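# Lower the held gear onto its shaft and mesh it

## Task

The left gripper begins with a gear held a little above a shaft's tip. Slide the gear onto that shaft until it is fully seated and sits perpendicular to the shaft, with its teeth engaged with both neighbouring gears. Forcing or jamming the gear counts as a failure.

## Robot and tools

Robot: two arms, left_arm and right_arm, each with six revolute joints and a parallel two-finger gripper. Joint order in every row and every per-joint list: waist, shoulder, elbow, wrist pitch, wrist yaw, wrist roll. Stated ranges in rad: waist -2.618 to 3.054, shoulder 0.000 to 3.142, elbow 0.000 to 3.142, wrist pitch -1.571 to 1.571, wrist yaw -1.571 to 1.571, wrist roll -2.094 to 2.094. The true ends may differ by up to 0.059 rad (first four joints) or 0.124 rad (yaw, roll).

Frames: the scene frame has its origin at table-top height, midway between the arms, with +x out over the table, +y toward left_arm and +z up. The left base sits near (+0.006, +0.317, -0.002) m and the right near (-0.002, -0.284, +0.002) m, both almost level. Hand positions (metres) and quaternions (wxyz) are reported in each arm's own base frame; the table and the fixed camera use the scene frame. On a gripper, +z points along the fingers and the fingers close along y. end_effector_position is the point between the pads, just under 1 cm behind the fingertips. Reported poses can be off by a few cm.

execute_actions(actions, cameras): actions is a list of actions. Each action is a list of up to 15 rows, one row per 1/30 s step; a shorter action repeats its last row through step 15. Every row has 14 numbers in [-1, 1], always for both arms: left waist, shoulder, elbow, pitch, yaw, roll, left opening, then the same seven for the right arm. The six joint numbers are offsets, not poses: they count from that arm's Joint targets as they stood when the action began (not from the previous row), so sending the same offset again moves further. Scale: 1.0 equals 2.224 rad for waist, shoulder and elbow, and 8.485 rad for the three wrist joints. The opening number is absolute: +1 fully open (pad gap about 87 mm), +0.5 about 59-75 mm, 0 about 31-49 mm, -0.5 about 8-21 mm, -1 closed. An action is rejected for both arms if any joint would go more than 0.059 rad (first four) or 0.124 rad (yaw, roll) beyond its range. cameras: list of names, ["all"], or []; an empty actions list returns images and the full state.

move(target, speed, blend, opening_speed, blocking, cameras): target is one 14-number row laid out as above, or a list of up to 15 such rows; every row's joint offsets are measured from the same current Joint targets, not from the row before. Joints travel together, so the hand follows a curve, and nothing is steered around obstacles. speed: rad/s of the joint with farthest to go, 0.004 to 12.57, default 0.5, one value or one per target. blend: rad for corner rounding in a list, 0 means stop at each. opening_speed: rate of the opening command per second on the -1 to +1 scale, at least 0.2. The whole list is capped at 10 s. blocking=false returns after about 0.5 s while the move continues. The result adds a move: line: done, off_target (at rest more than 0.035 rad from target), moving, held, or fault; limits=held means a check held back steps.

wait(seconds 0 to 3600, cameras) lets time pass without new commands. stop(cameras) brakes a running move. zoom_image(camera, region): camera is cam_high, cam_left_wrist or cam_right_wrist; region [x0, y0, x1, y1] in pixels of the latest 896x504 image, at most 504 wide and high. read_manual(section) gives licence text only. finished_scene(scene) ends the current scene, given its number; call nothing after it in that reply.

Results: Joint positions (rad, last number per arm is the gripper from 0 closed to 1 open), Joint velocities (rad/s, may read within noise), Joint targets (the base for your next offsets), Tool commands, grip_measured (gripper reading on the command scale), Joint torques (N m; positive toward larger angle; first three wrap at ±28). "joint sent to its limit" means a joint was clipped at its end; "joint command not followed" means the clearance check altered targets. MOTOR HOT warns of heat; an OVER-TEMPERATURE FAULT folds that arm away for the rest of the scene. Wrist camera poses in results follow the arm and may lag during motion.

Holding: to keep gripping the gear, command an opening about 0.04 (up to 0.11 near the ends) below the grip_measured reading at first contact. To leave a gripper unchanged, resend its current command; 0 is itself a command (half closed). The gear must remain seated with the robot gone, so open the fingers only after it is at rest on the shaft, then back away.

Cautions: lower slowly and in small steps; faster contact strikes harder and a target set past the contact point presses harder. Do not jam the gear, drop it, release it while moving, or let anything fall off the table. Avoid hitting the bar, spacers, plate behind the bases and the low rail, avoid contact between the two arms, and keep the wrist-camera cables off objects. Long holds or pushing toward unreachable poses heat motors. The scene keeps running while you think; an idle arm holds its last command.

Each tool is called after ">>>" by a JSON object that holds its "op" and its "data".

## Session

>>> {"op": "execute_actions", "data": {"actions": []}}

Scene clock: 0.00 s.
left_arm: end_effector_position=(+0.2872, -0.1412, +0.1220) grip_measured=-0.477 end_effector_quat_wxyz=(-0.013, +0.871, +0.491, +0.015) | right_arm: end_effector_position=(+0.3825, +0.0000, +0.3605) grip_measured=+1.000 end_effector_quat_wxyz=(+0.707, +0.000, +0.707, +0.000)
Joint positions: left_arm=[-0.609 1.758 1.506 -1.328 -0.039 1.507 0.261] | right_arm=[0 1.047 1.047 0 0 0 1]
Joint velocities: within noise
Joint torques (N m): no reading
Heat: left arm: 28 °C; right arm: 27 °C.
Joint targets: left_arm=[-0.607 1.748 1.513 -1.332 -0.044 1.507] | right_arm=[0.000 1.043 1.058 0.005 0.000 0.000]
Tool commands: left_gripper/opening=-1.0 right_gripper/opening=+1.0
camera_calibration:
cam_left_wrist: T_world_to_cam=[[-0.85316, 0.52164, 0.00271, 0.31689], [0.31177, 0.50572, 0.80439, -0.09703], [0.41824, 0.68712, -0.59409, 0.19081]] pos_world=[0.2208, -0.24735, 0.19055]

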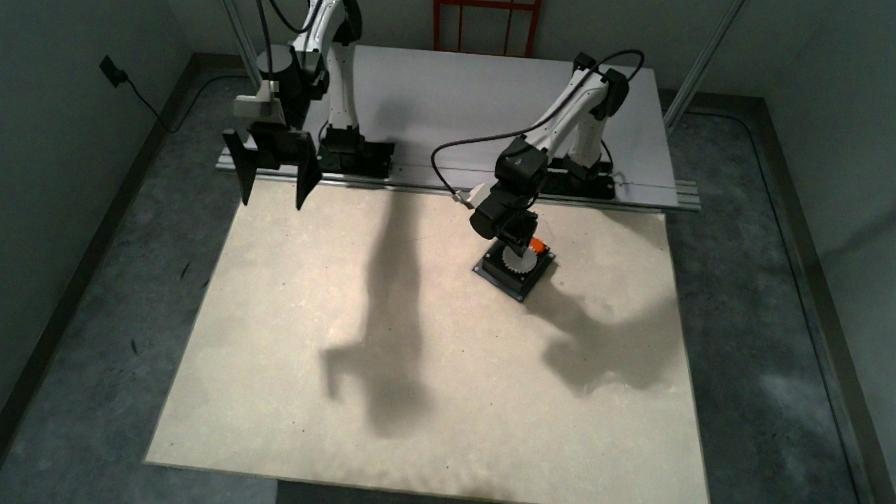

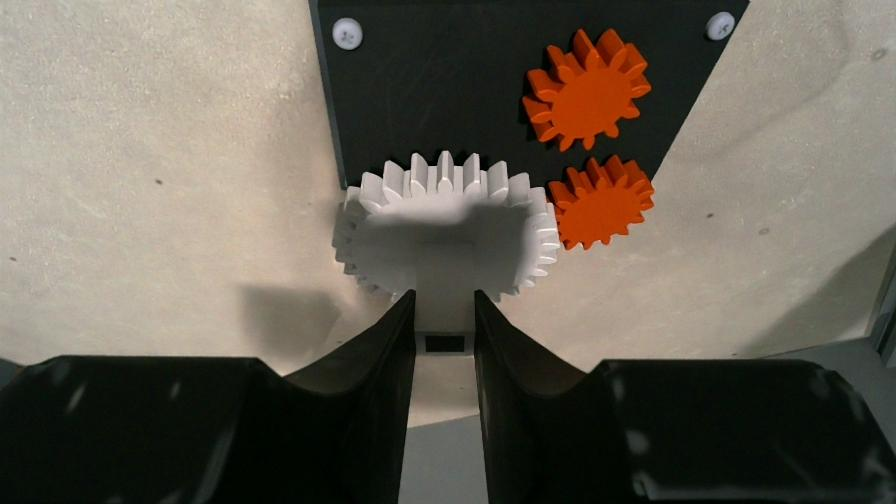

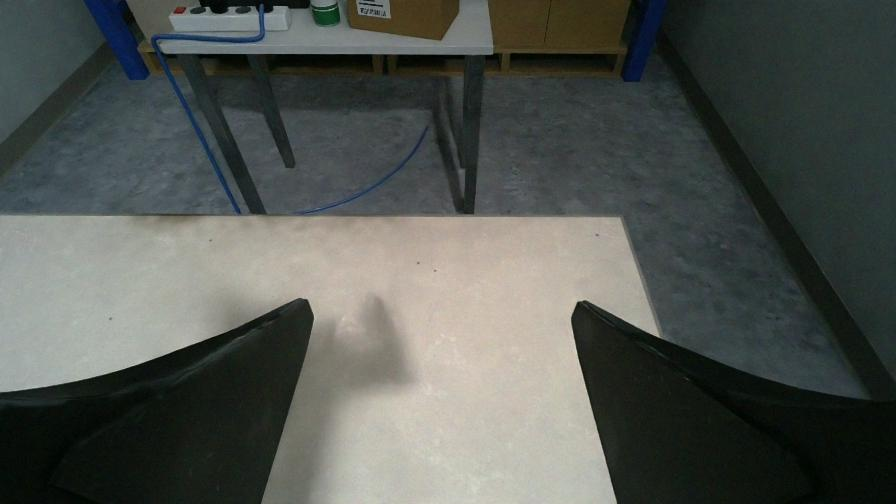

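>>> {"op": "zoom_image", "data": {"camera": "cam_high", "region": [450, 200, 590, 310]}}

>>> {"op": "zoom_image", "data": {"camera": "cam_left_wrist", "region": [310, 0, 760, 360]}}

Scaled by 3.600 from the camera's image (finer frame: 1280x720).

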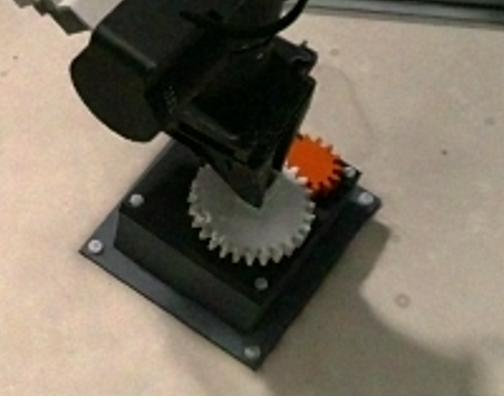

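Scaled by 1.120 from the camera's image (finer frame: 1280x720).

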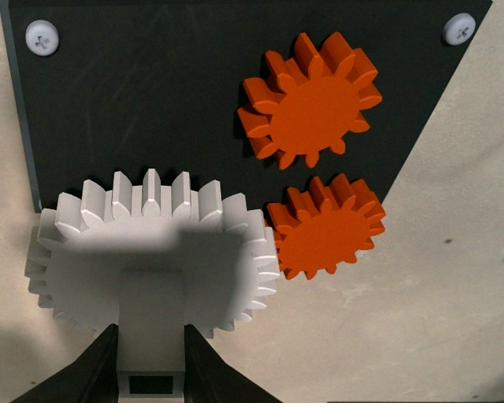

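>>> {"op": "move", "data": {"target": [0,0,-0.0088,0.00233,0,0,-1,0,0,0,0,0,0,1], "speed": 0.05, "cameras": ["cam_left_wrist"]}}

Scene clock: 51.97 s.
left_arm: end_effector_position=(+0.2880, -0.1417, +0.1220) grip_measured=-0.477 end_effector_quat_wxyz=(-0.011, +0.871, +0.491, +0.016) | right_arm: end_effector_position=(+0.3825, +0.0000, +0.3605) grip_measured=+1.000 end_effector_quat_wxyz=(+0.707, +0.000, +0.707, +0.000)
Joint positions: left_arm=[-0.609 1.758 1.506 -1.324 -0.039 1.507 0.261] | right_arm=[0 1.047 1.047 0 0 0 1]
Joint torques (N m): left_arm=[-0.05 -7.28 4.38 0.47 0.14 -0.01] | right_arm=[-0.25 -2.82 8.1 2.25 -0.07 0.09]
Heat: left arm: 32 °C; right arm: 31 °C.
Joint targets: left_arm=[-0.607 1.748 1.493 -1.312 -0.044 1.507] | right_arm=[0.000 1.043 1.058 0.005 0.000 0.000]
move: done
cam_left_wrist: T_world_to_cam=[[-0.85316, 0.52165, -0.00109, 0.31826], [0.30926, 0.50747, 0.80426, -0.09597], [0.4201, 0.68582, -0.59428, 0.19018]] pos_world=[0.22131, -0.24775, 0.19055]

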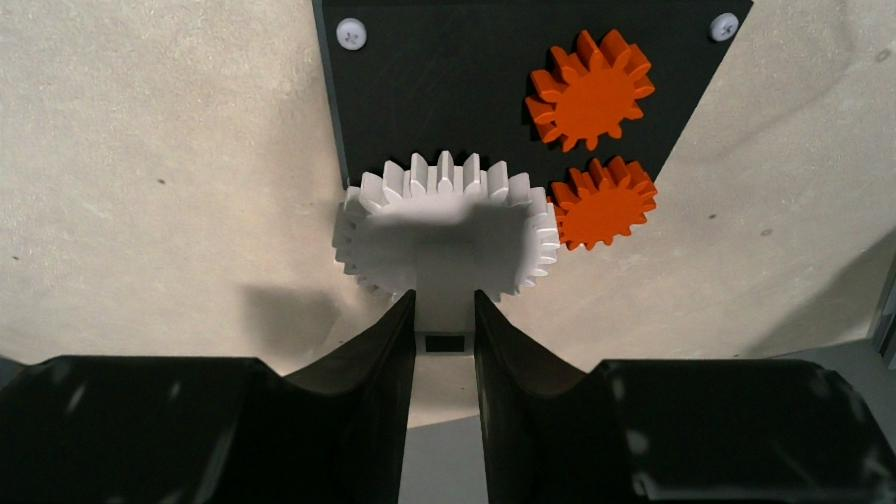

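>>> {"op": "move", "data": {"target": [0,0,-0.0106,0.0028,0,0,-1,0,0,0,0,0,0,1], "speed": 0.05, "cameras": ["cam_left_wrist"]}}

Scene clock: 55.33 s.
left_arm: end_effector_position=(+0.2870, -0.1408, +0.1183) grip_measured=-0.477 end_effector_quat_wxyz=(-0.014, +0.871, +0.490, +0.016) | right_arm: end_effector_position=(+0.3825, +0.0000, +0.3605) grip_measured=+1.000 end_effector_quat_wxyz=(+0.707, +0.000, +0.707, +0.000)
Joint positions: left_arm=[-0.609 1.758 1.491 -1.314 -0.04 1.507 0.261] | right_arm=[0 1.047 1.047 0 0 0 1]
Joint torques (N m): left_arm=[-0.01 -7.35 3.73 0.62 0.13 -0.02] | right_arm=[-0.27 -2.82 8.09 2.25 -0.06 0.09]
Heat: left arm: 32 °C; right arm: 32 °C.
Joint targets: left_arm=[-0.607 1.748 1.470 -1.288 -0.044 1.507] | right_arm=[0.000 1.043 1.058 0.005 0.000 0.000]
move: done
cam_left_wrist: T_world_to_cam=[[-0.85315, 0.52165, 0.00387, 0.31635], [0.31205, 0.50438, 0.80513, -0.0946], [0.41804, 0.6881, -0.59309, 0.18853]] pos_world=[0.2206, -0.24704, 0.18675]

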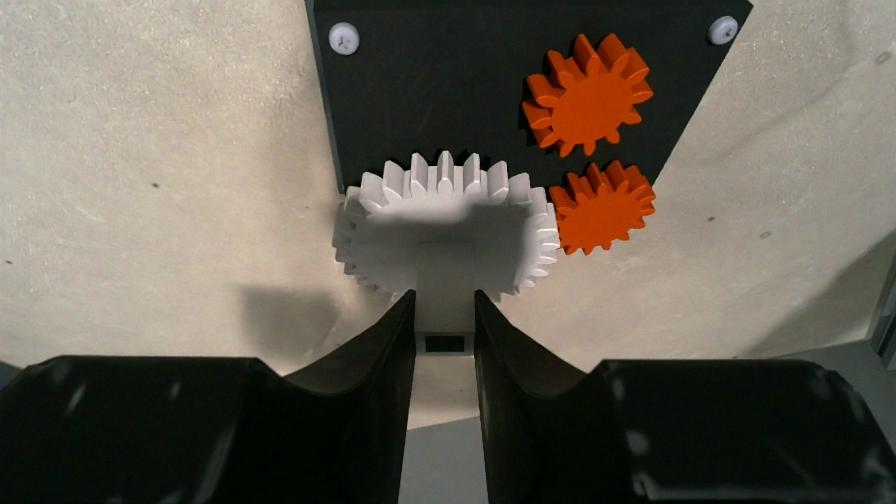

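>>> {"op": "move", "data": {"target": [0,0,-0.0072,0.0019,0,0,-1,0,0,0,0,0,0,1], "speed": 0.05, "cameras": ["cam_left_wrist"]}}

Scene clock: 61.23 s.
left_arm: end_effector_position=(+0.2868, -0.1406, +0.1178) grip_measured=-0.477 end_effector_quat_wxyz=(-0.011, +0.871, +0.491, +0.017) | right_arm: end_effector_position=(+0.3825, +0.0000, +0.3605) grip_measured=+1.000 end_effector_quat_wxyz=(+0.707, +0.000, +0.707, +0.000)
Joint positions: left_arm=[-0.609 1.752 1.481 -1.306 -0.041 1.507 0.261] | right_arm=[0 1.047 1.047 0 0 0 1]
Joint torques (N m): left_arm=[-0.01 -6.75 3.18 0.72 0.14 -0.03] | right_arm=[-0.25 -2.82 8.1 2.25 -0.06 0.09]
Heat: left arm: 32 °C; right arm: 32 °C.
Joint targets: left_arm=[-0.607 1.749 1.454 -1.272 -0.044 1.507] | right_arm=[0.000 1.043 1.058 0.005 0.000 0.000]
move: done
cam_left_wrist: T_world_to_cam=[[-0.85315, 0.52167, -0.00154, 0.31675], [0.30834, 0.50664, 0.80514, -0.09279], [0.4208, 0.68643, -0.59308, 0.18709]] pos_world=[0.22012, -0.24665, 0.18615]

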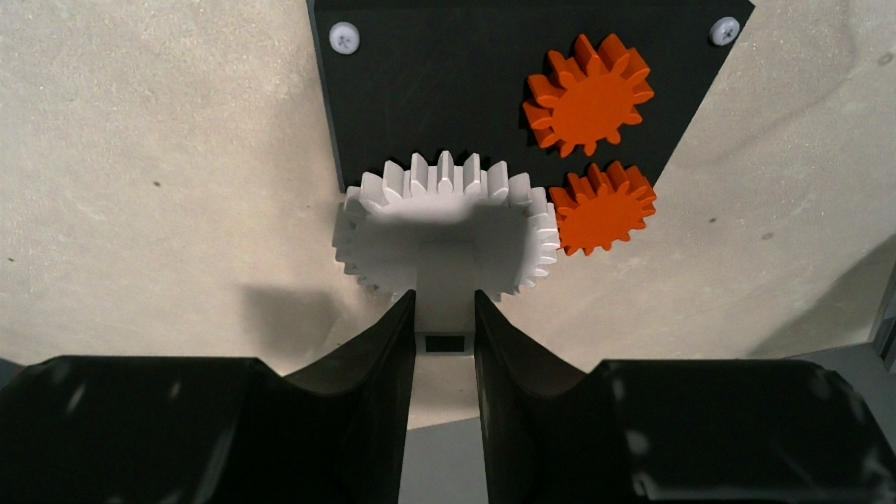

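>>> {"op": "move", "data": {"target": [0,0,-0.0072,0.0019,0,0,-1,0,0,0,0,0,0,1], "speed": 0.05, "cameras": ["cam_left_wrist","cam_high"]}}

>>> {"op": "zoom_image", "data": {"camera": "cam_high", "region": [470, 225, 560, 305]}}

>>> {"op": "zoom_image", "data": {"camera": "cam_left_wrist", "region": [320, 120, 680, 320]}}

Scene clock: 128.70 s.
left_arm: end_effector_position=(+0.2866, -0.1403, +0.1176) grip_measured=-0.477 end_effector_quat_wxyz=(-0.008, +0.871, +0.491, +0.019) | right_arm: end_effector_position=(+0.3825, +0.0000, +0.3605) grip_measured=+1.000 end_effector_quat_wxyz=(+0.707, +0.000, +0.707, +0.000)
Joint positions: left_arm=[-0.609 1.743 1.47 -1.295 -0.041 1.507 0.261] | right_arm=[0 1.047 1.047 0 0 0 1]
Joint torques (N m): left_arm=[-0.05 -5.86 2.85 0.8 0.15 -0.02] | right_arm=[-0.25 -2.82 8.1 2.25 -0.07 0.09]
Heat: left arm: 34 °C; right arm: 35 °C.
Joint targets: left_arm=[-0.607 1.749 1.438 -1.256 -0.044 1.507] | right_arm=[0.000 1.043 1.058 0.005 0.000 0.000]
move: off_target (left_arm); left_arm: the wrist pitch is farthest, 0.039 rad from its target
cam_left_wrist: T_world_to_cam=[[-0.85311, 0.52163, -0.00998, 0.31748], [0.30256, 0.51022, 0.80507, -0.09049], [0.42504, 0.68379, -0.5931, 0.18534]] pos_world=[0.21945, -0.24617, 0.18594]
Images, in order (width x height): cam_high 896x504, cam_left_wrist 896x504.

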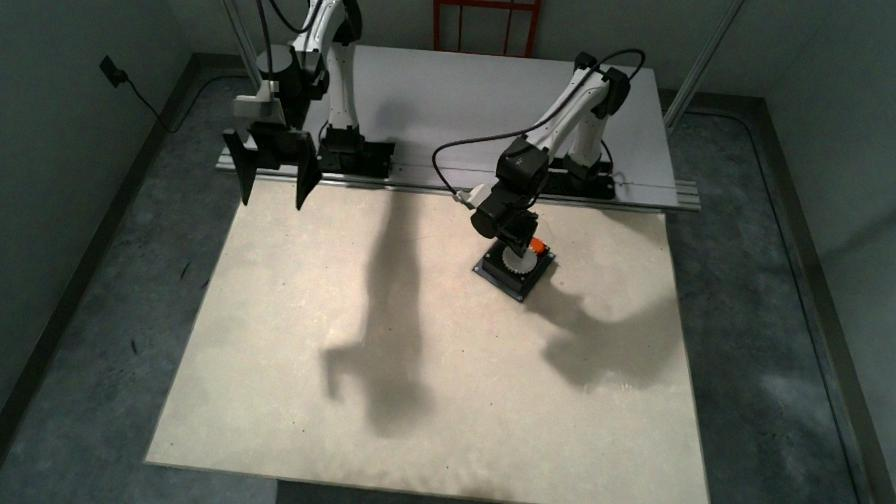

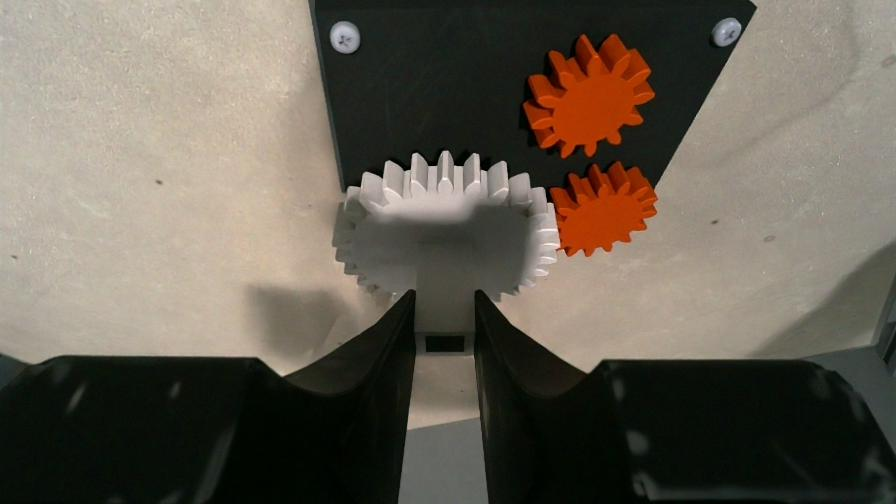

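Scaled by 5.600 from the camera's image (finer frame: 1280x720).

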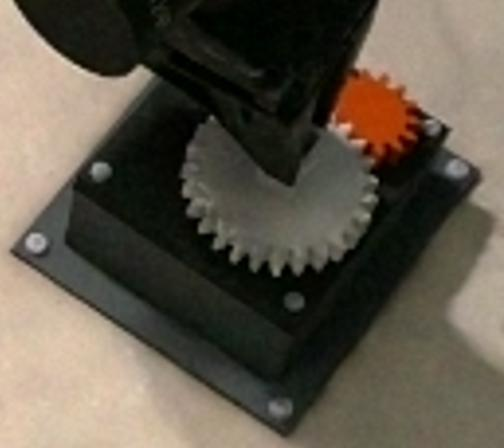

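Scaled by 1.400 from the camera's image (finer frame: 1280x720).

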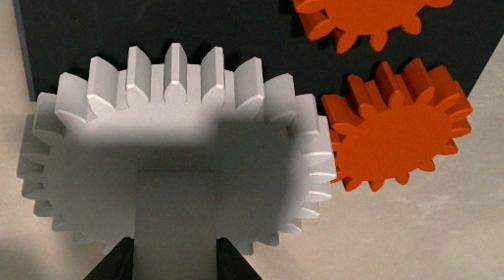

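>>> {"op": "move", "data": {"target": [[0,0.002,0.0585,-0.0163,0,0,-1,0,0,0,0,0,0,1],[0.0674,0.002,0.0585,-0.0163,0,0,-1,0,0,0,0,0,0,1]], "speed": 0.25, "cameras": ["cam_left_wrist","cam_high"]}}

>>> {"op": "zoom_image", "data": {"camera": "cam_high", "region": [470, 225, 560, 305]}}

>>> {"op": "zoom_image", "data": {"camera": "cam_left_wrist", "region": [300, 0, 700, 240]}}

Scene clock: 155.17 s.
left_arm: end_effector_position=(+0.3019, -0.0969, +0.1362) grip_measured=-0.477 end_effector_quat_wxyz=(-0.013, +0.834, +0.552, +0.016) | right_arm: end_effector_position=(+0.3825, +0.0000, +0.3605) grip_measured=+1.000 end_effector_quat_wxyz=(+0.707, +0.000, +0.707, +0.000)
Joint positions: left_arm=[-0.465 1.743 1.544 -1.377 -0.041 1.507 0.261] | right_arm=[0 1.047 1.047 0 0 0 1]
Joint torques (N m): left_arm=[0.5 -5.67 7.25 0.21 0.15 -0.02] | right_arm=[-0.25 -2.81 8.1 2.25 -0.06 0.09]
Heat: left arm: 32 °C; right arm: 36 °C.
Joint targets: left_arm=[-0.458 1.753 1.568 -1.394 -0.044 1.507] | right_arm=[0.000 1.043 1.058 0.005 0.000 0.000]
move: done
cam_left_wrist: T_world_to_cam=[[-0.91911, 0.394, -0.00196, 0.31449], [0.2321, 0.54543, 0.80538, -0.1077], [0.31839, 0.73978, -0.59276, 0.19772]] pos_world=[0.2511, -0.21143, 0.20455]
Images, in order (width x height): cam_high 896x504, cam_left_wrist 896x504.

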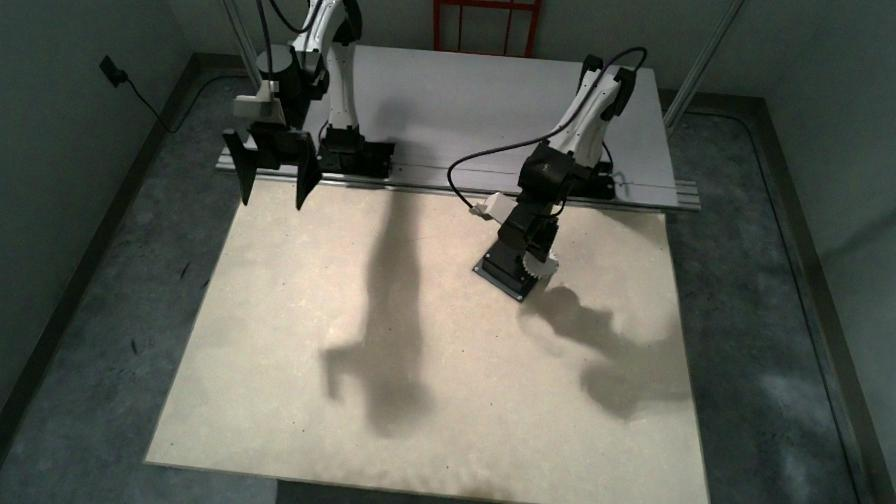

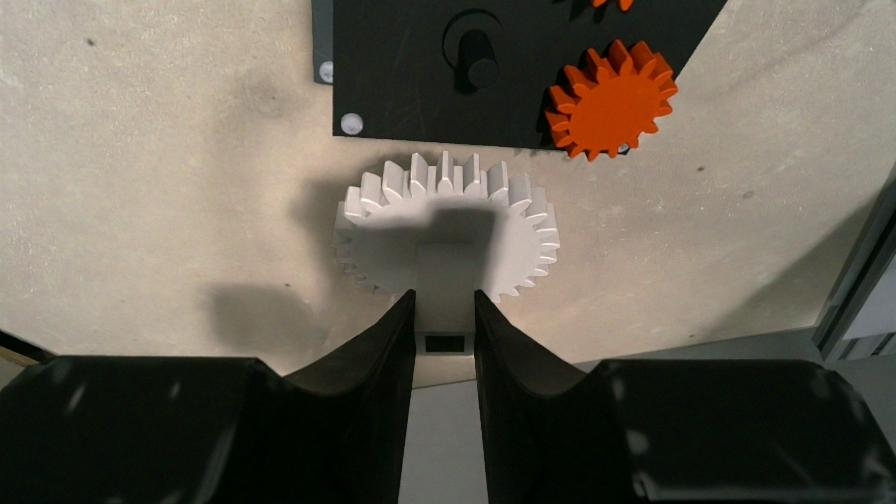

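Scaled by 5.600 from the camera's image (finer frame: 1280x720).

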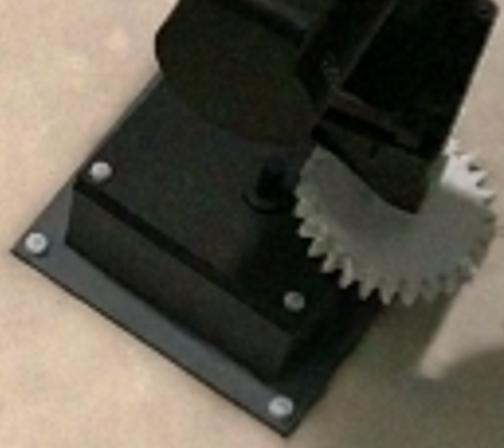

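Scaled by 1.260 from the camera's image (finer frame: 1280x720).

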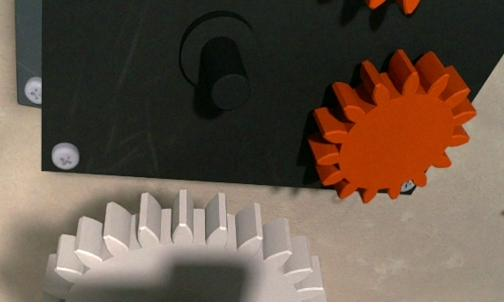

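>>> {"op": "move", "data": {"target": [-0.0818,-0.0256,-0.0728,0.01167,0,-0.0037,-1,0,0,0,0,0,0,1], "speed": 0.15, "cameras": ["cam_left_wrist","cam_high"]}}

>>> {"op": "zoom_image", "data": {"camera": "cam_high", "region": [470, 225, 560, 305]}}

>>> {"op": "zoom_image", "data": {"camera": "cam_left_wrist", "region": [320, 70, 720, 310]}}

Scene clock: 222.77 s.
left_arm: end_effector_position=(+0.2745, -0.1321, +0.1182) grip_measured=-0.477 end_effector_quat_wxyz=(-0.026, +0.871, +0.490, +0.028) | right_arm: end_effector_position=(+0.3825, +0.0000, +0.3605) grip_measured=+1.000 end_effector_quat_wxyz=(+0.707, +0.000, +0.707, +0.000)
Joint positions: left_arm=[-0.627 1.711 1.428 -1.311 -0.072 1.489 0.261] | right_arm=[0 1.047 1.047 0 0 0 1]
Joint torques (N m): left_arm=[-1.25 -7.35 3.54 0.47 0.55 -0.18] | right_arm=[-0.25 -2.81 8.1 2.25 -0.06 0.09]
Heat: left arm: 33 °C; right arm: 38 °C.
Joint targets: left_arm=[-0.640 1.696 1.406 -1.295 -0.044 1.476] | right_arm=[0.000 1.043 1.058 0.005 0.000 0.000]
move: done
cam_left_wrist: T_world_to_cam=[[-0.85269, 0.52227, 0.01278, 0.30007], [0.30472, 0.47733, 0.8242, -0.09872], [0.42435, 0.70668, -0.56616, 0.18525]] pos_world=[0.20734, -0.24051, 0.18241]
Images, in order (width x height): cam_high 896x504, cam_left_wrist 896x504.

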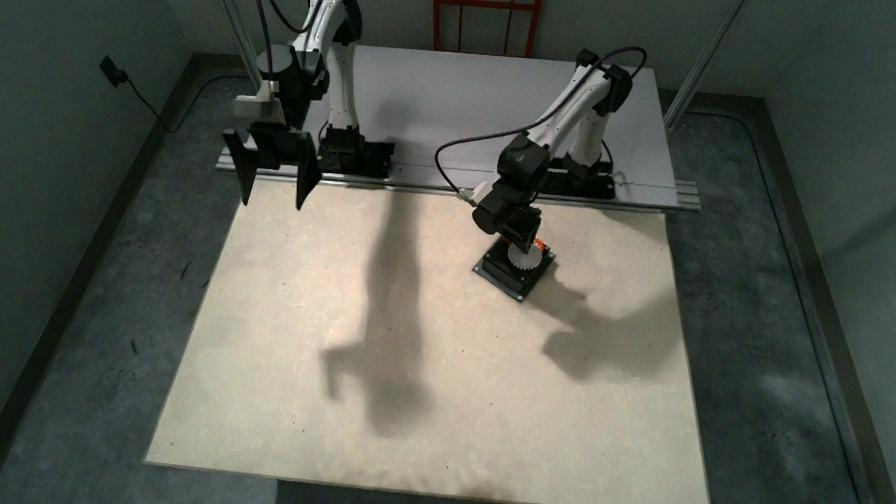

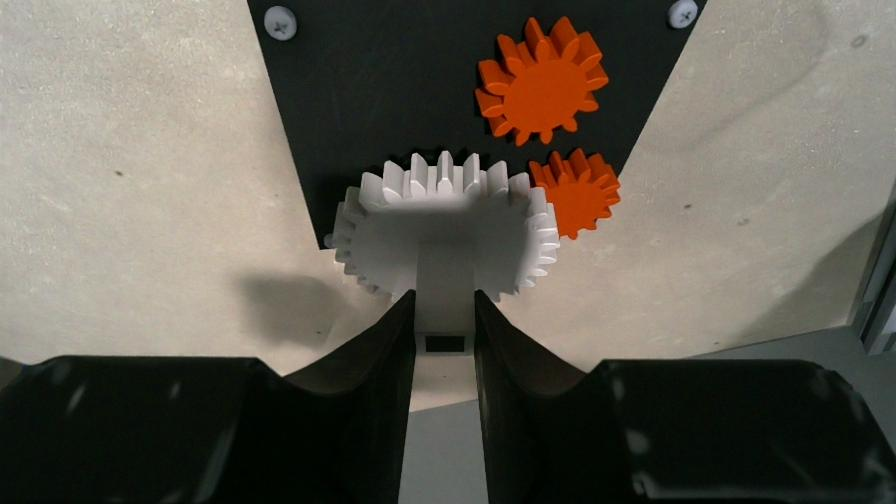

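Scaled by 5.600 from the camera's image (finer frame: 1280x720).

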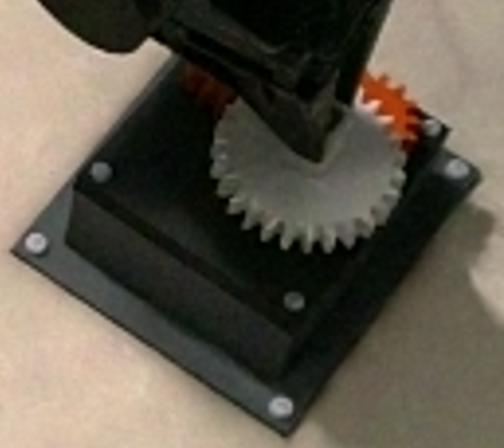

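Scaled by 1.260 from the camera's image (finer frame: 1280x720).

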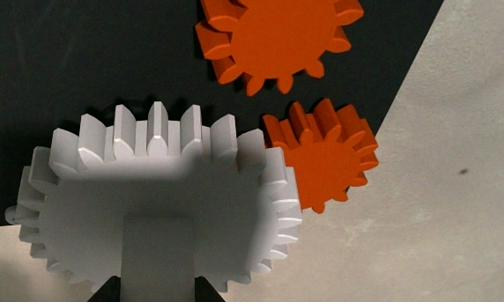

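>>> {"op": "move", "data": {"target": [0,0,0.0225,-0.0059,0,0,-1,0,0,0,0,0,0,1], "speed": 0.15, "cameras": ["cam_left_wrist","cam_high"]}}

>>> {"op": "zoom_image", "data": {"camera": "cam_high", "region": [470, 225, 560, 305]}}

Scene clock: 233.87 s.
left_arm: end_effector_position=(+0.2706, -0.1347, +0.1189) grip_measured=-0.477 end_effector_quat_wxyz=(-0.026, +0.872, +0.488, +0.019) | right_arm: end_effector_position=(+0.3825, +0.0000, +0.3605) grip_measured=+1.000 end_effector_quat_wxyz=(+0.707, +0.000, +0.707, +0.000)
Joint positions: left_arm=[-0.632 1.711 1.434 -1.325 -0.056 1.488 0.261] | right_arm=[0 1.047 1.047 0 0 0 1]
Joint torques (N m): left_arm=[-0.76 -7.23 7.05 0.12 0.32 -0.15] | right_arm=[-0.25 -2.82 8.09 2.25 -0.06 0.09]
Heat: left arm: 32 °C; right arm: 38 °C.
Joint targets: left_arm=[-0.640 1.696 1.456 -1.345 -0.044 1.475] | right_arm=[0.000 1.043 1.058 0.005 0.000 0.000]
move: done
cam_left_wrist: T_world_to_cam=[[-0.85047, 0.52558, 0.02163, 0.29688], [0.31958, 0.4836, 0.81486, -0.09898], [0.41781, 0.69993, -0.57925, 0.19156]] pos_world=[0.20408, -0.24225, 0.18519]
Images, in order (width x height): cam_high 896x504, cam_left_wrist 896x504.

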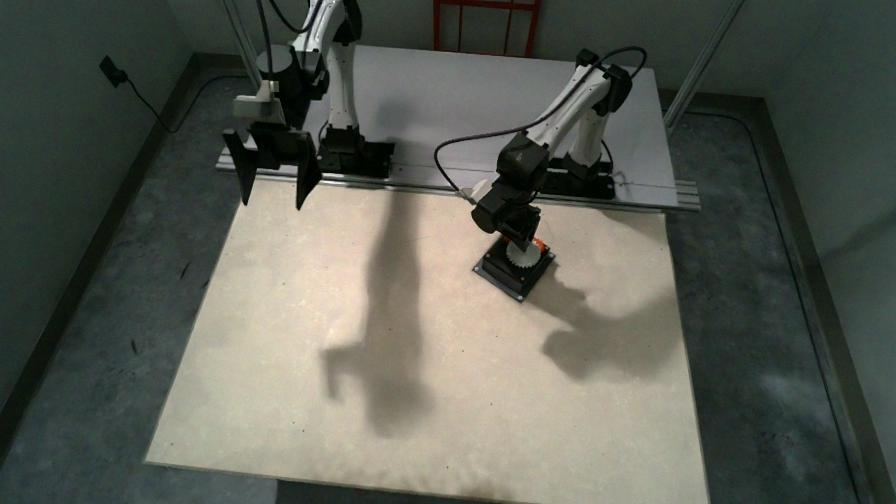

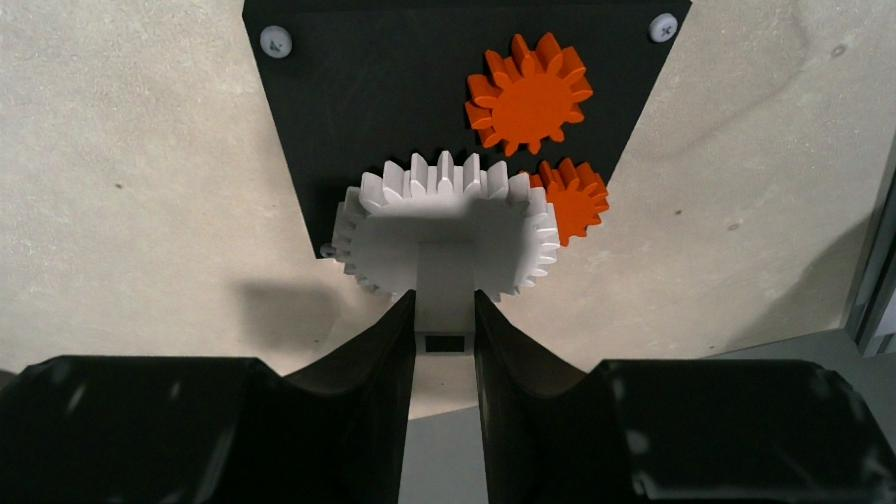

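Scaled by 5.600 from the camera's image (finer frame: 1280x720).

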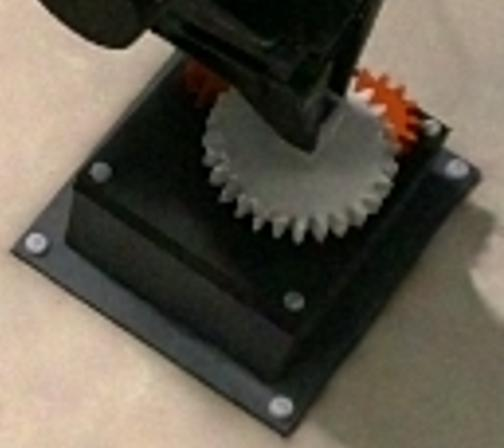

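>>> {"op": "move", "data": {"target": [-0.009,0,0.0108,-0.0028,0,0,-1,0,0,0,0,0,0,1], "speed": 0.15, "cameras": ["cam_left_wrist","cam_high"]}}

>>> {"op": "zoom_image", "data": {"camera": "cam_high", "region": [470, 225, 560, 305]}}

Scene clock: 243.30 s.
left_arm: end_effector_position=(+0.2666, -0.1407, +0.1242) grip_measured=-0.477 end_effector_quat_wxyz=(-0.026, +0.877, +0.479, +0.016) | right_arm: end_effector_position=(+0.3825, +0.0000, +0.3605) grip_measured=+1.000 end_effector_quat_wxyz=(+0.707, +0.000, +0.707, +0.000)
Joint positions: left_arm=[-0.653 1.711 1.456 -1.35 -0.05 1.488 0.261] | right_arm=[0 1.047 1.047 0 0 0 1]
Joint torques (N m): left_arm=[-0.87 -7.17 7.15 0.13 0.25 -0.13] | right_arm=[-0.25 -2.82 8.09 2.25 -0.06 0.09]
Heat: left arm: 33 °C; right arm: 38 °C.
Joint targets: left_arm=[-0.659 1.696 1.480 -1.369 -0.044 1.475] | right_arm=[0.000 1.043 1.058 0.005 0.000 0.000]
move: done
cam_left_wrist: T_world_to_cam=[[-0.83921, 0.54321, 0.0255, 0.29553], [0.3346, 0.47882, 0.81165, -0.10342], [0.42869, 0.68967, -0.58359, 0.19668]] pos_world=[0.19829, -0.24666, 0.19118]
Images, in order (width x height): cam_high 896x504, cam_left_wrist 896x504.

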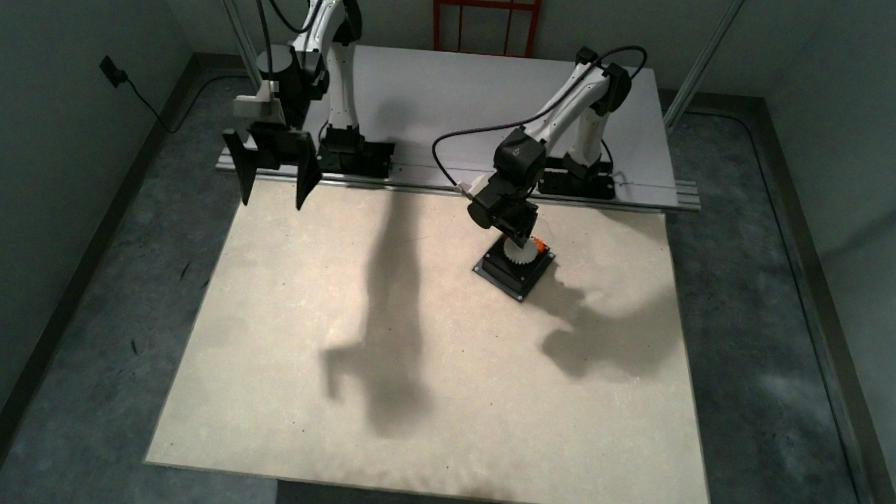

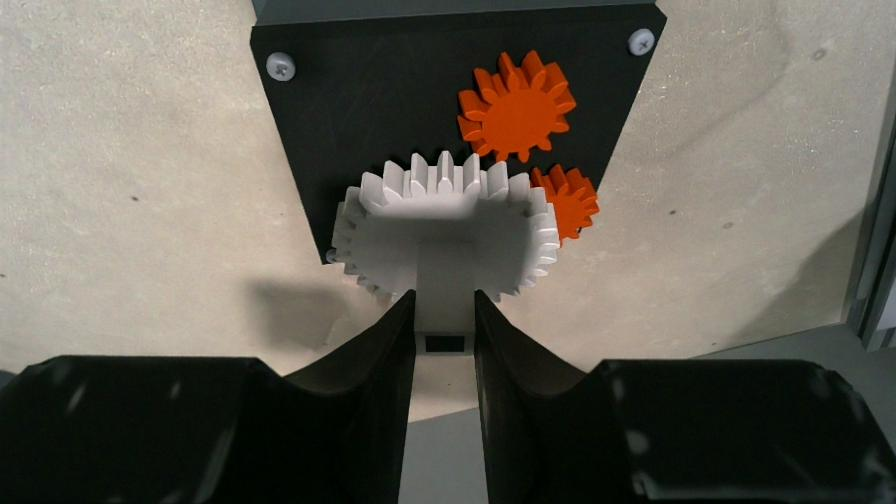

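Scaled by 5.600 from the camera's image (finer frame: 1280x720).

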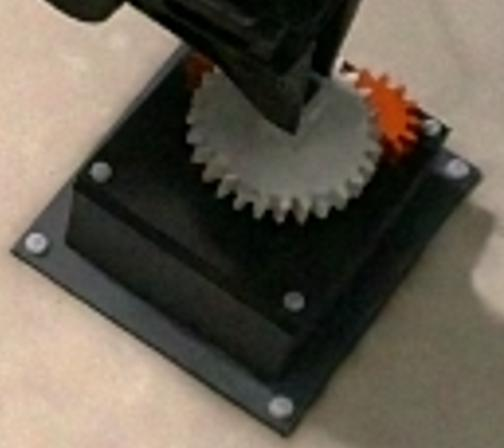

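>>> {"op": "move", "data": {"target": [0,0,0,0.0066,0,0,-1,0,0,0,0,0,0,1], "speed": 0.15}}

>>> {"op": "move", "data": {"target": [0,0.0,-0.0175,0.0028,0,0,-1,0,0,0,0,0,0,1], "speed": 0.1, "cameras": ["cam_left_wrist","cam_high"]}}

>>> {"op": "zoom_image", "data": {"camera": "cam_high", "region": [470, 225, 560, 305]}}

Scene clock: 263.27 s.
left_arm: end_effector_position=(+0.2715, -0.1445, +0.1240) grip_measured=-0.477 end_effector_quat_wxyz=(-0.014, +0.877, +0.479, +0.021) | right_arm: end_effector_position=(+0.3825, +0.0000, +0.3605) grip_measured=+1.000 end_effector_quat_wxyz=(+0.707, +0.000, +0.707, +0.000)
Joint positions: left_arm=[-0.653 1.711 1.456 -1.325 -0.05 1.488 0.261] | right_arm=[0 1.047 1.047 0 0 0 1]
Joint torques (N m): left_arm=[-0.69 -7.34 7.28 0.53 0.26 -0.16] | right_arm=[-0.25 -2.81 8.09 2.25 -0.07 0.09]
Heat: left arm: 35 °C; right arm: 39 °C.
Joint targets: left_arm=[-0.659 1.696 1.480 -1.313 -0.044 1.475] | right_arm=[0.000 1.043 1.058 0.005 0.000 0.000]
move: done

Scene clock: 264.17 s.
left_arm: end_effector_position=(+0.2749, -0.1471, +0.1224) grip_measured=-0.477 end_effector_quat_wxyz=(-0.006, +0.877, +0.479, +0.024) | right_arm: end_effector_position=(+0.3825, +0.0000, +0.3605) grip_measured=+1.000 end_effector_quat_wxyz=(+0.707, +0.000, +0.707, +0.000)
Joint positions: left_arm=[-0.653 1.711 1.45 -1.301 -0.05 1.488 0.261] | right_arm=[0 1.047 1.047 0 0 0 1]
Joint torques (N m): left_arm=[-0.69 -7.34 4.59 0.52 0.26 -0.16] | right_arm=[-0.25 -2.82 8.1 2.25 -0.06 0.09]
Heat: left arm: 35 °C; right arm: 39 °C.
Joint targets: left_arm=[-0.659 1.696 1.441 -1.289 -0.044 1.475] | right_arm=[0.000 1.043 1.058 0.005 0.000 0.000]
move: done
cam_left_wrist: T_world_to_cam=[[-0.83937, 0.54329, -0.0171, 0.31131], [0.30708, 0.49993, 0.8098, -0.09074], [0.4485, 0.67448, -0.58645, 0.18918]] pos_world=[0.20432, -0.25136, 0.18975]
Images, in order (width x height): cam_high 896x504, cam_left_wrist 896x504.

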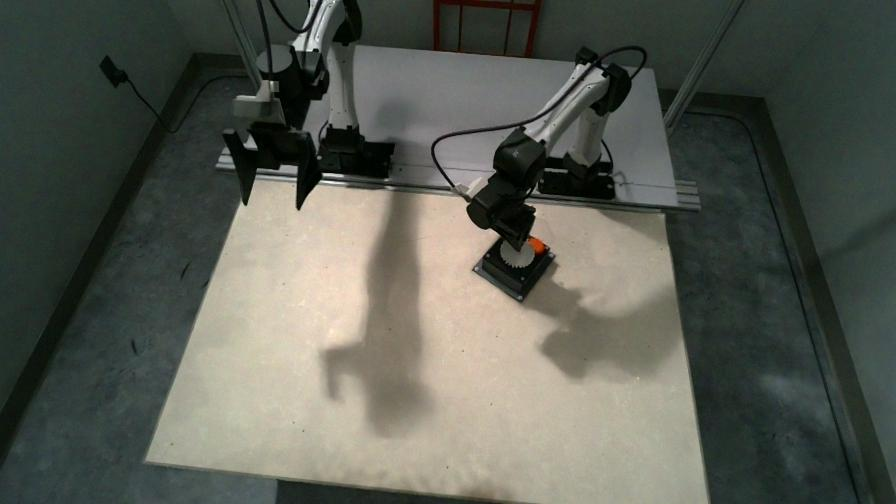

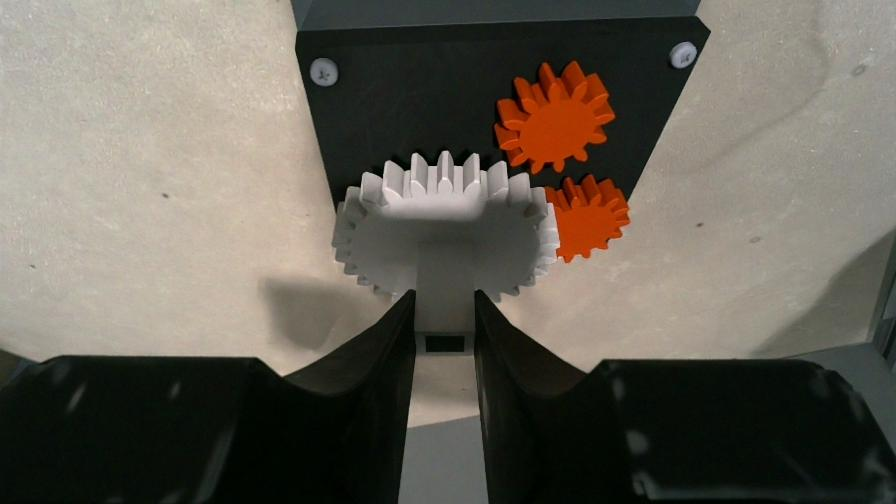

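Scaled by 5.600 from the camera's image (finer frame: 1280x720).

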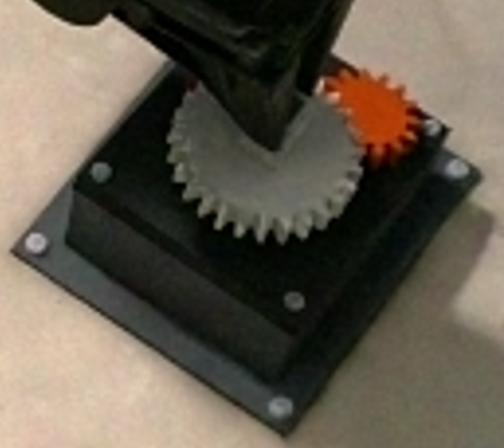

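>>> {"op": "move", "data": {"target": [0,0,-0.0115,0,0,0,-1,0,0,0,0,0,0,1], "speed": 0.05}}

>>> {"op": "move", "data": {"target": [0,0,-0.0072,0.0019,0,0,-1,0,0,0,0,0,0,1], "speed": 0.05, "cameras": ["cam_left_wrist","cam_high"]}}

>>> {"op": "zoom_image", "data": {"camera": "cam_high", "region": [470, 225, 560, 305]}}

Scene clock: 273.30 s.
left_arm: end_effector_position=(+0.2725, -0.1452, +0.1189) grip_measured=-0.477 end_effector_quat_wxyz=(-0.012, +0.877, +0.479, +0.022) | right_arm: end_effector_position=(+0.3825, +0.0000, +0.3605) grip_measured=+1.000 end_effector_quat_wxyz=(+0.707, +0.000, +0.707, +0.000)
Joint positions: left_arm=[-0.653 1.711 1.436 -1.299 -0.05 1.488 0.261] | right_arm=[0 1.047 1.047 0 0 0 1]
Joint torques (N m): left_arm=[-0.65 -7.3 3.86 0.47 0.26 -0.16] | right_arm=[-0.25 -2.81 8.1 2.25 -0.06 0.09]
Heat: left arm: 34 °C; right arm: 39 °C.
Joint targets: left_arm=[-0.659 1.696 1.416 -1.290 -0.044 1.475] | right_arm=[0.000 1.043 1.058 0.005 0.000 0.000]
move: done

Scene clock: 273.93 s.
left_arm: end_effector_position=(+0.2723, -0.1450, +0.1185) grip_measured=-0.477 end_effector_quat_wxyz=(-0.009, +0.877, +0.479, +0.023) | right_arm: end_effector_position=(+0.3825, +0.0000, +0.3605) grip_measured=+1.000 end_effector_quat_wxyz=(+0.707, +0.000, +0.707, +0.000)
Joint positions: left_arm=[-0.653 1.703 1.426 -1.29 -0.05 1.488 0.261] | right_arm=[0 1.047 1.047 0 0 0 1]
Joint torques (N m): left_arm=[-0.73 -6.68 3.32 0.55 0.24 -0.18] | right_arm=[-0.25 -2.81 8.09 2.25 -0.06 0.1]
Heat: left arm: 34 °C; right arm: 39 °C.
Joint targets: left_arm=[-0.659 1.696 1.399 -1.273 -0.044 1.475] | right_arm=[0.000 1.043 1.058 0.005 0.000 0.000]
move: done
cam_left_wrist: T_world_to_cam=[[-0.83941, 0.54336, -0.01216, 0.30729], [0.3103, 0.4975, 0.81007, -0.08903], [0.44621, 0.6762, -0.58621, 0.18748]] pos_world=[0.20191, -0.24945, 0.18576]
Images, in order (width x height): cam_high 896x504, cam_left_wrist 896x504.

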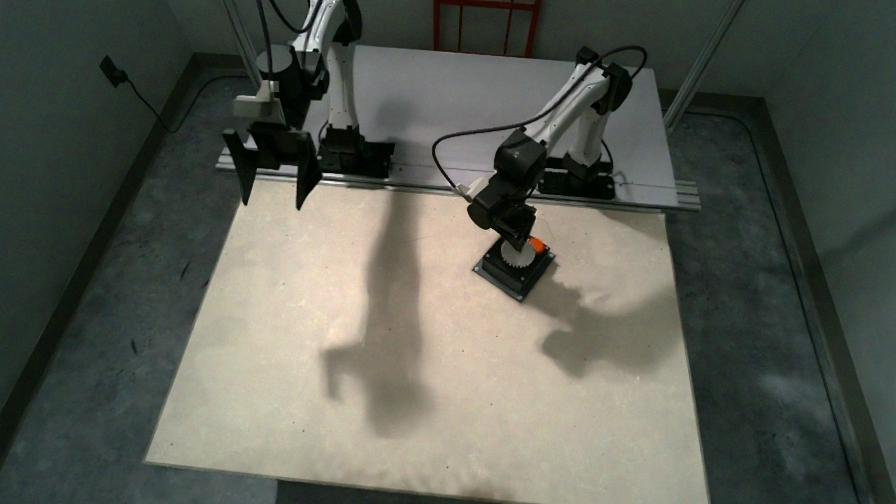

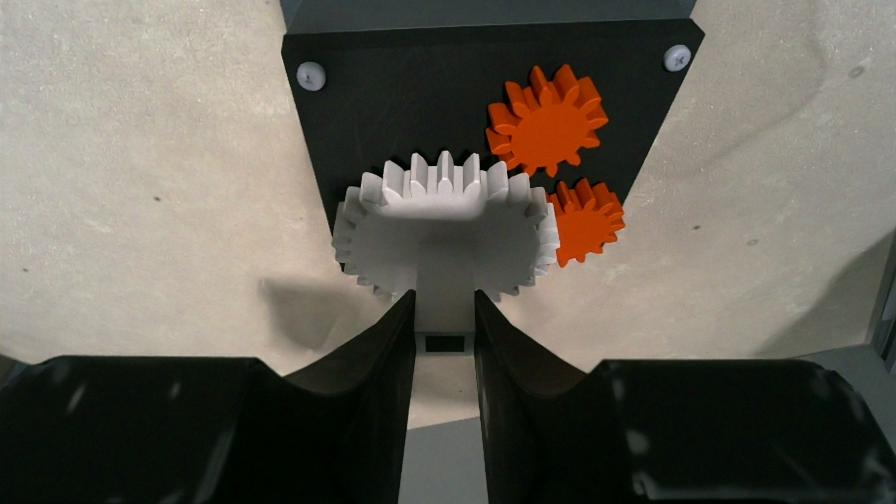

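Scaled by 5.600 from the camera's image (finer frame: 1280x720).

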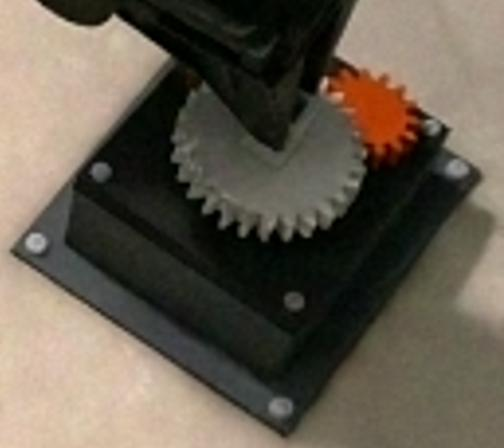

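>>> {"op": "move", "data": {"target": [0.008,0,0,0,0,0,-1,0,0,0,0,0,0,1], "speed": 0.03}}

>>> {"op": "move", "data": {"target": [0.003,0,0,0,0,0,-1,0,0,0,0,0,0,1], "speed": 0.03}}

Scene clock: 283.50 s.
left_arm: end_effector_position=(+0.2723, -0.1450, +0.1185) grip_measured=-0.477 end_effector_quat_wxyz=(-0.009, +0.877, +0.479, +0.023) | right_arm: end_effector_position=(+0.3825, +0.0000, +0.3605) grip_measured=+1.000 end_effector_quat_wxyz=(+0.707, +0.000, +0.707, +0.000)
Joint positions: left_arm=[-0.653 1.703 1.426 -1.29 -0.05 1.488 0.261] | right_arm=[0 1.047 1.047 0 0 0 1]
Joint torques (N m): left_arm=[0.92 -6.6 3.33 0.55 0.26 -0.16] | right_arm=[-0.25 -2.81 8.09 2.25 -0.06 0.09]
Heat: left arm: 33 °C; right arm: 39 °C.
Joint targets: left_arm=[-0.642 1.696 1.399 -1.273 -0.044 1.475] | right_arm=[0.000 1.043 1.058 0.005 0.000 0.000]
move: done

Scene clock: 284.00 s.
left_arm: end_effector_position=(+0.2723, -0.1450, +0.1185) grip_measured=-0.477 end_effector_quat_wxyz=(-0.009, +0.877, +0.479, +0.023) | right_arm: end_effector_position=(+0.3825, +0.0000, +0.3605) grip_measured=+1.000 end_effector_quat_wxyz=(+0.707, +0.000, +0.707, +0.000)
Joint positions: left_arm=[-0.653 1.703 1.426 -1.29 -0.05 1.488 0.261] | right_arm=[0 1.047 1.047 0 0 0 1]
Joint torques (N m): left_arm=[1.47 -6.68 3.23 0.56 0.23 -0.14] | right_arm=[-0.25 -2.82 8.1 2.25 -0.06 0.1]
Heat: left arm: 33 °C; right arm: 39 °C.
Joint targets: left_arm=[-0.635 1.696 1.399 -1.273 -0.044 1.475] | right_arm=[0.000 1.043 1.058 0.005 0.000 0.000]
move: done

>>> {"op": "move", "data": {"target": [0.003,0,0,0,0,0,-1,0,0,0,0,0,0,1], "speed": 0.03}}

>>> {"op": "move", "data": {"target": [0.003,0,0,0,0,0,-1,0,0,0,0,0,0,1], "speed": 0.03}}

>>> {"op": "move", "data": {"target": [0.003,0,0,0,0,0,-1,0,0,0,0,0,0,1], "speed": 0.03}}

Scene clock: 288.23 s.
left_arm: end_effector_position=(+0.2751, -0.1407, +0.1147) grip_measured=-0.477 end_effector_quat_wxyz=(-0.008, +0.873, +0.487, +0.024) | right_arm: end_effector_position=(+0.3825, +0.0000, +0.3605) grip_measured=+1.000 end_effector_quat_wxyz=(+0.707, +0.000, +0.707, +0.000)
Joint positions: left_arm=[-0.637 1.703 1.41 -1.272 -0.051 1.488 0.261] | right_arm=[0 1.047 1.047 0 0 0 1]
Joint torques (N m): left_arm=[0.61 -6.65 4.57 0.39 0.26 -0.14] | right_arm=[-0.25 -2.82 8.1 2.25 -0.06 0.09]
Heat: left arm: 33 °C; right arm: 39 °C.
Joint targets: left_arm=[-0.628 1.696 1.399 -1.273 -0.044 1.476] | right_arm=[0.000 1.043 1.058 0.005 0.000 0.000]
move: done

Scene clock: 288.77 s.
left_arm: end_effector_position=(+0.2754, -0.1403, +0.1145) grip_measured=-0.477 end_effector_quat_wxyz=(-0.007, +0.872, +0.488, +0.023) | right_arm: end_effector_position=(+0.3825, +0.0000, +0.3605) grip_measured=+1.000 end_effector_quat_wxyz=(+0.707, +0.000, +0.707, +0.000)
Joint positions: left_arm=[-0.633 1.703 1.41 -1.271 -0.048 1.488 0.261] | right_arm=[0 1.047 1.047 0 0 0 1]
Joint torques (N m): left_arm=[0.81 -6.75 4.41 0.38 0.22 -0.13] | right_arm=[-0.25 -2.82 8.1 2.25 -0.06 0.09]
Heat: left arm: 33 °C; right arm: 39 °C.
Joint targets: left_arm=[-0.622 1.696 1.399 -1.273 -0.044 1.476] | right_arm=[0.000 1.043 1.058 0.005 0.000 0.000]
move: done

Scene clock: 289.33 s.
left_arm: end_effector_position=(+0.2758, -0.1398, +0.1142) grip_measured=-0.477 end_effector_quat_wxyz=(-0.005, +0.871, +0.490, +0.021) | right_arm: end_effector_position=(+0.3825, +0.0000, +0.3605) grip_measured=+1.000 end_effector_quat_wxyz=(+0.707, +0.000, +0.707, +0.000)
Joint positions: left_arm=[-0.628 1.703 1.41 -1.27 -0.042 1.488 0.261] | right_arm=[0 1.047 1.047 0 0 0 1]
Joint torques (N m): left_arm=[1.03 -6.64 4.44 0.37 0.16 -0.16] | right_arm=[-0.25 -2.81 8.09 2.25 -0.06 0.09]
Heat: left arm: 33 °C; right arm: 39 °C.
Joint targets: left_arm=[-0.615 1.696 1.399 -1.273 -0.044 1.476] | right_arm=[0.000 1.043 1.058 0.005 0.000 0.000]
move: done


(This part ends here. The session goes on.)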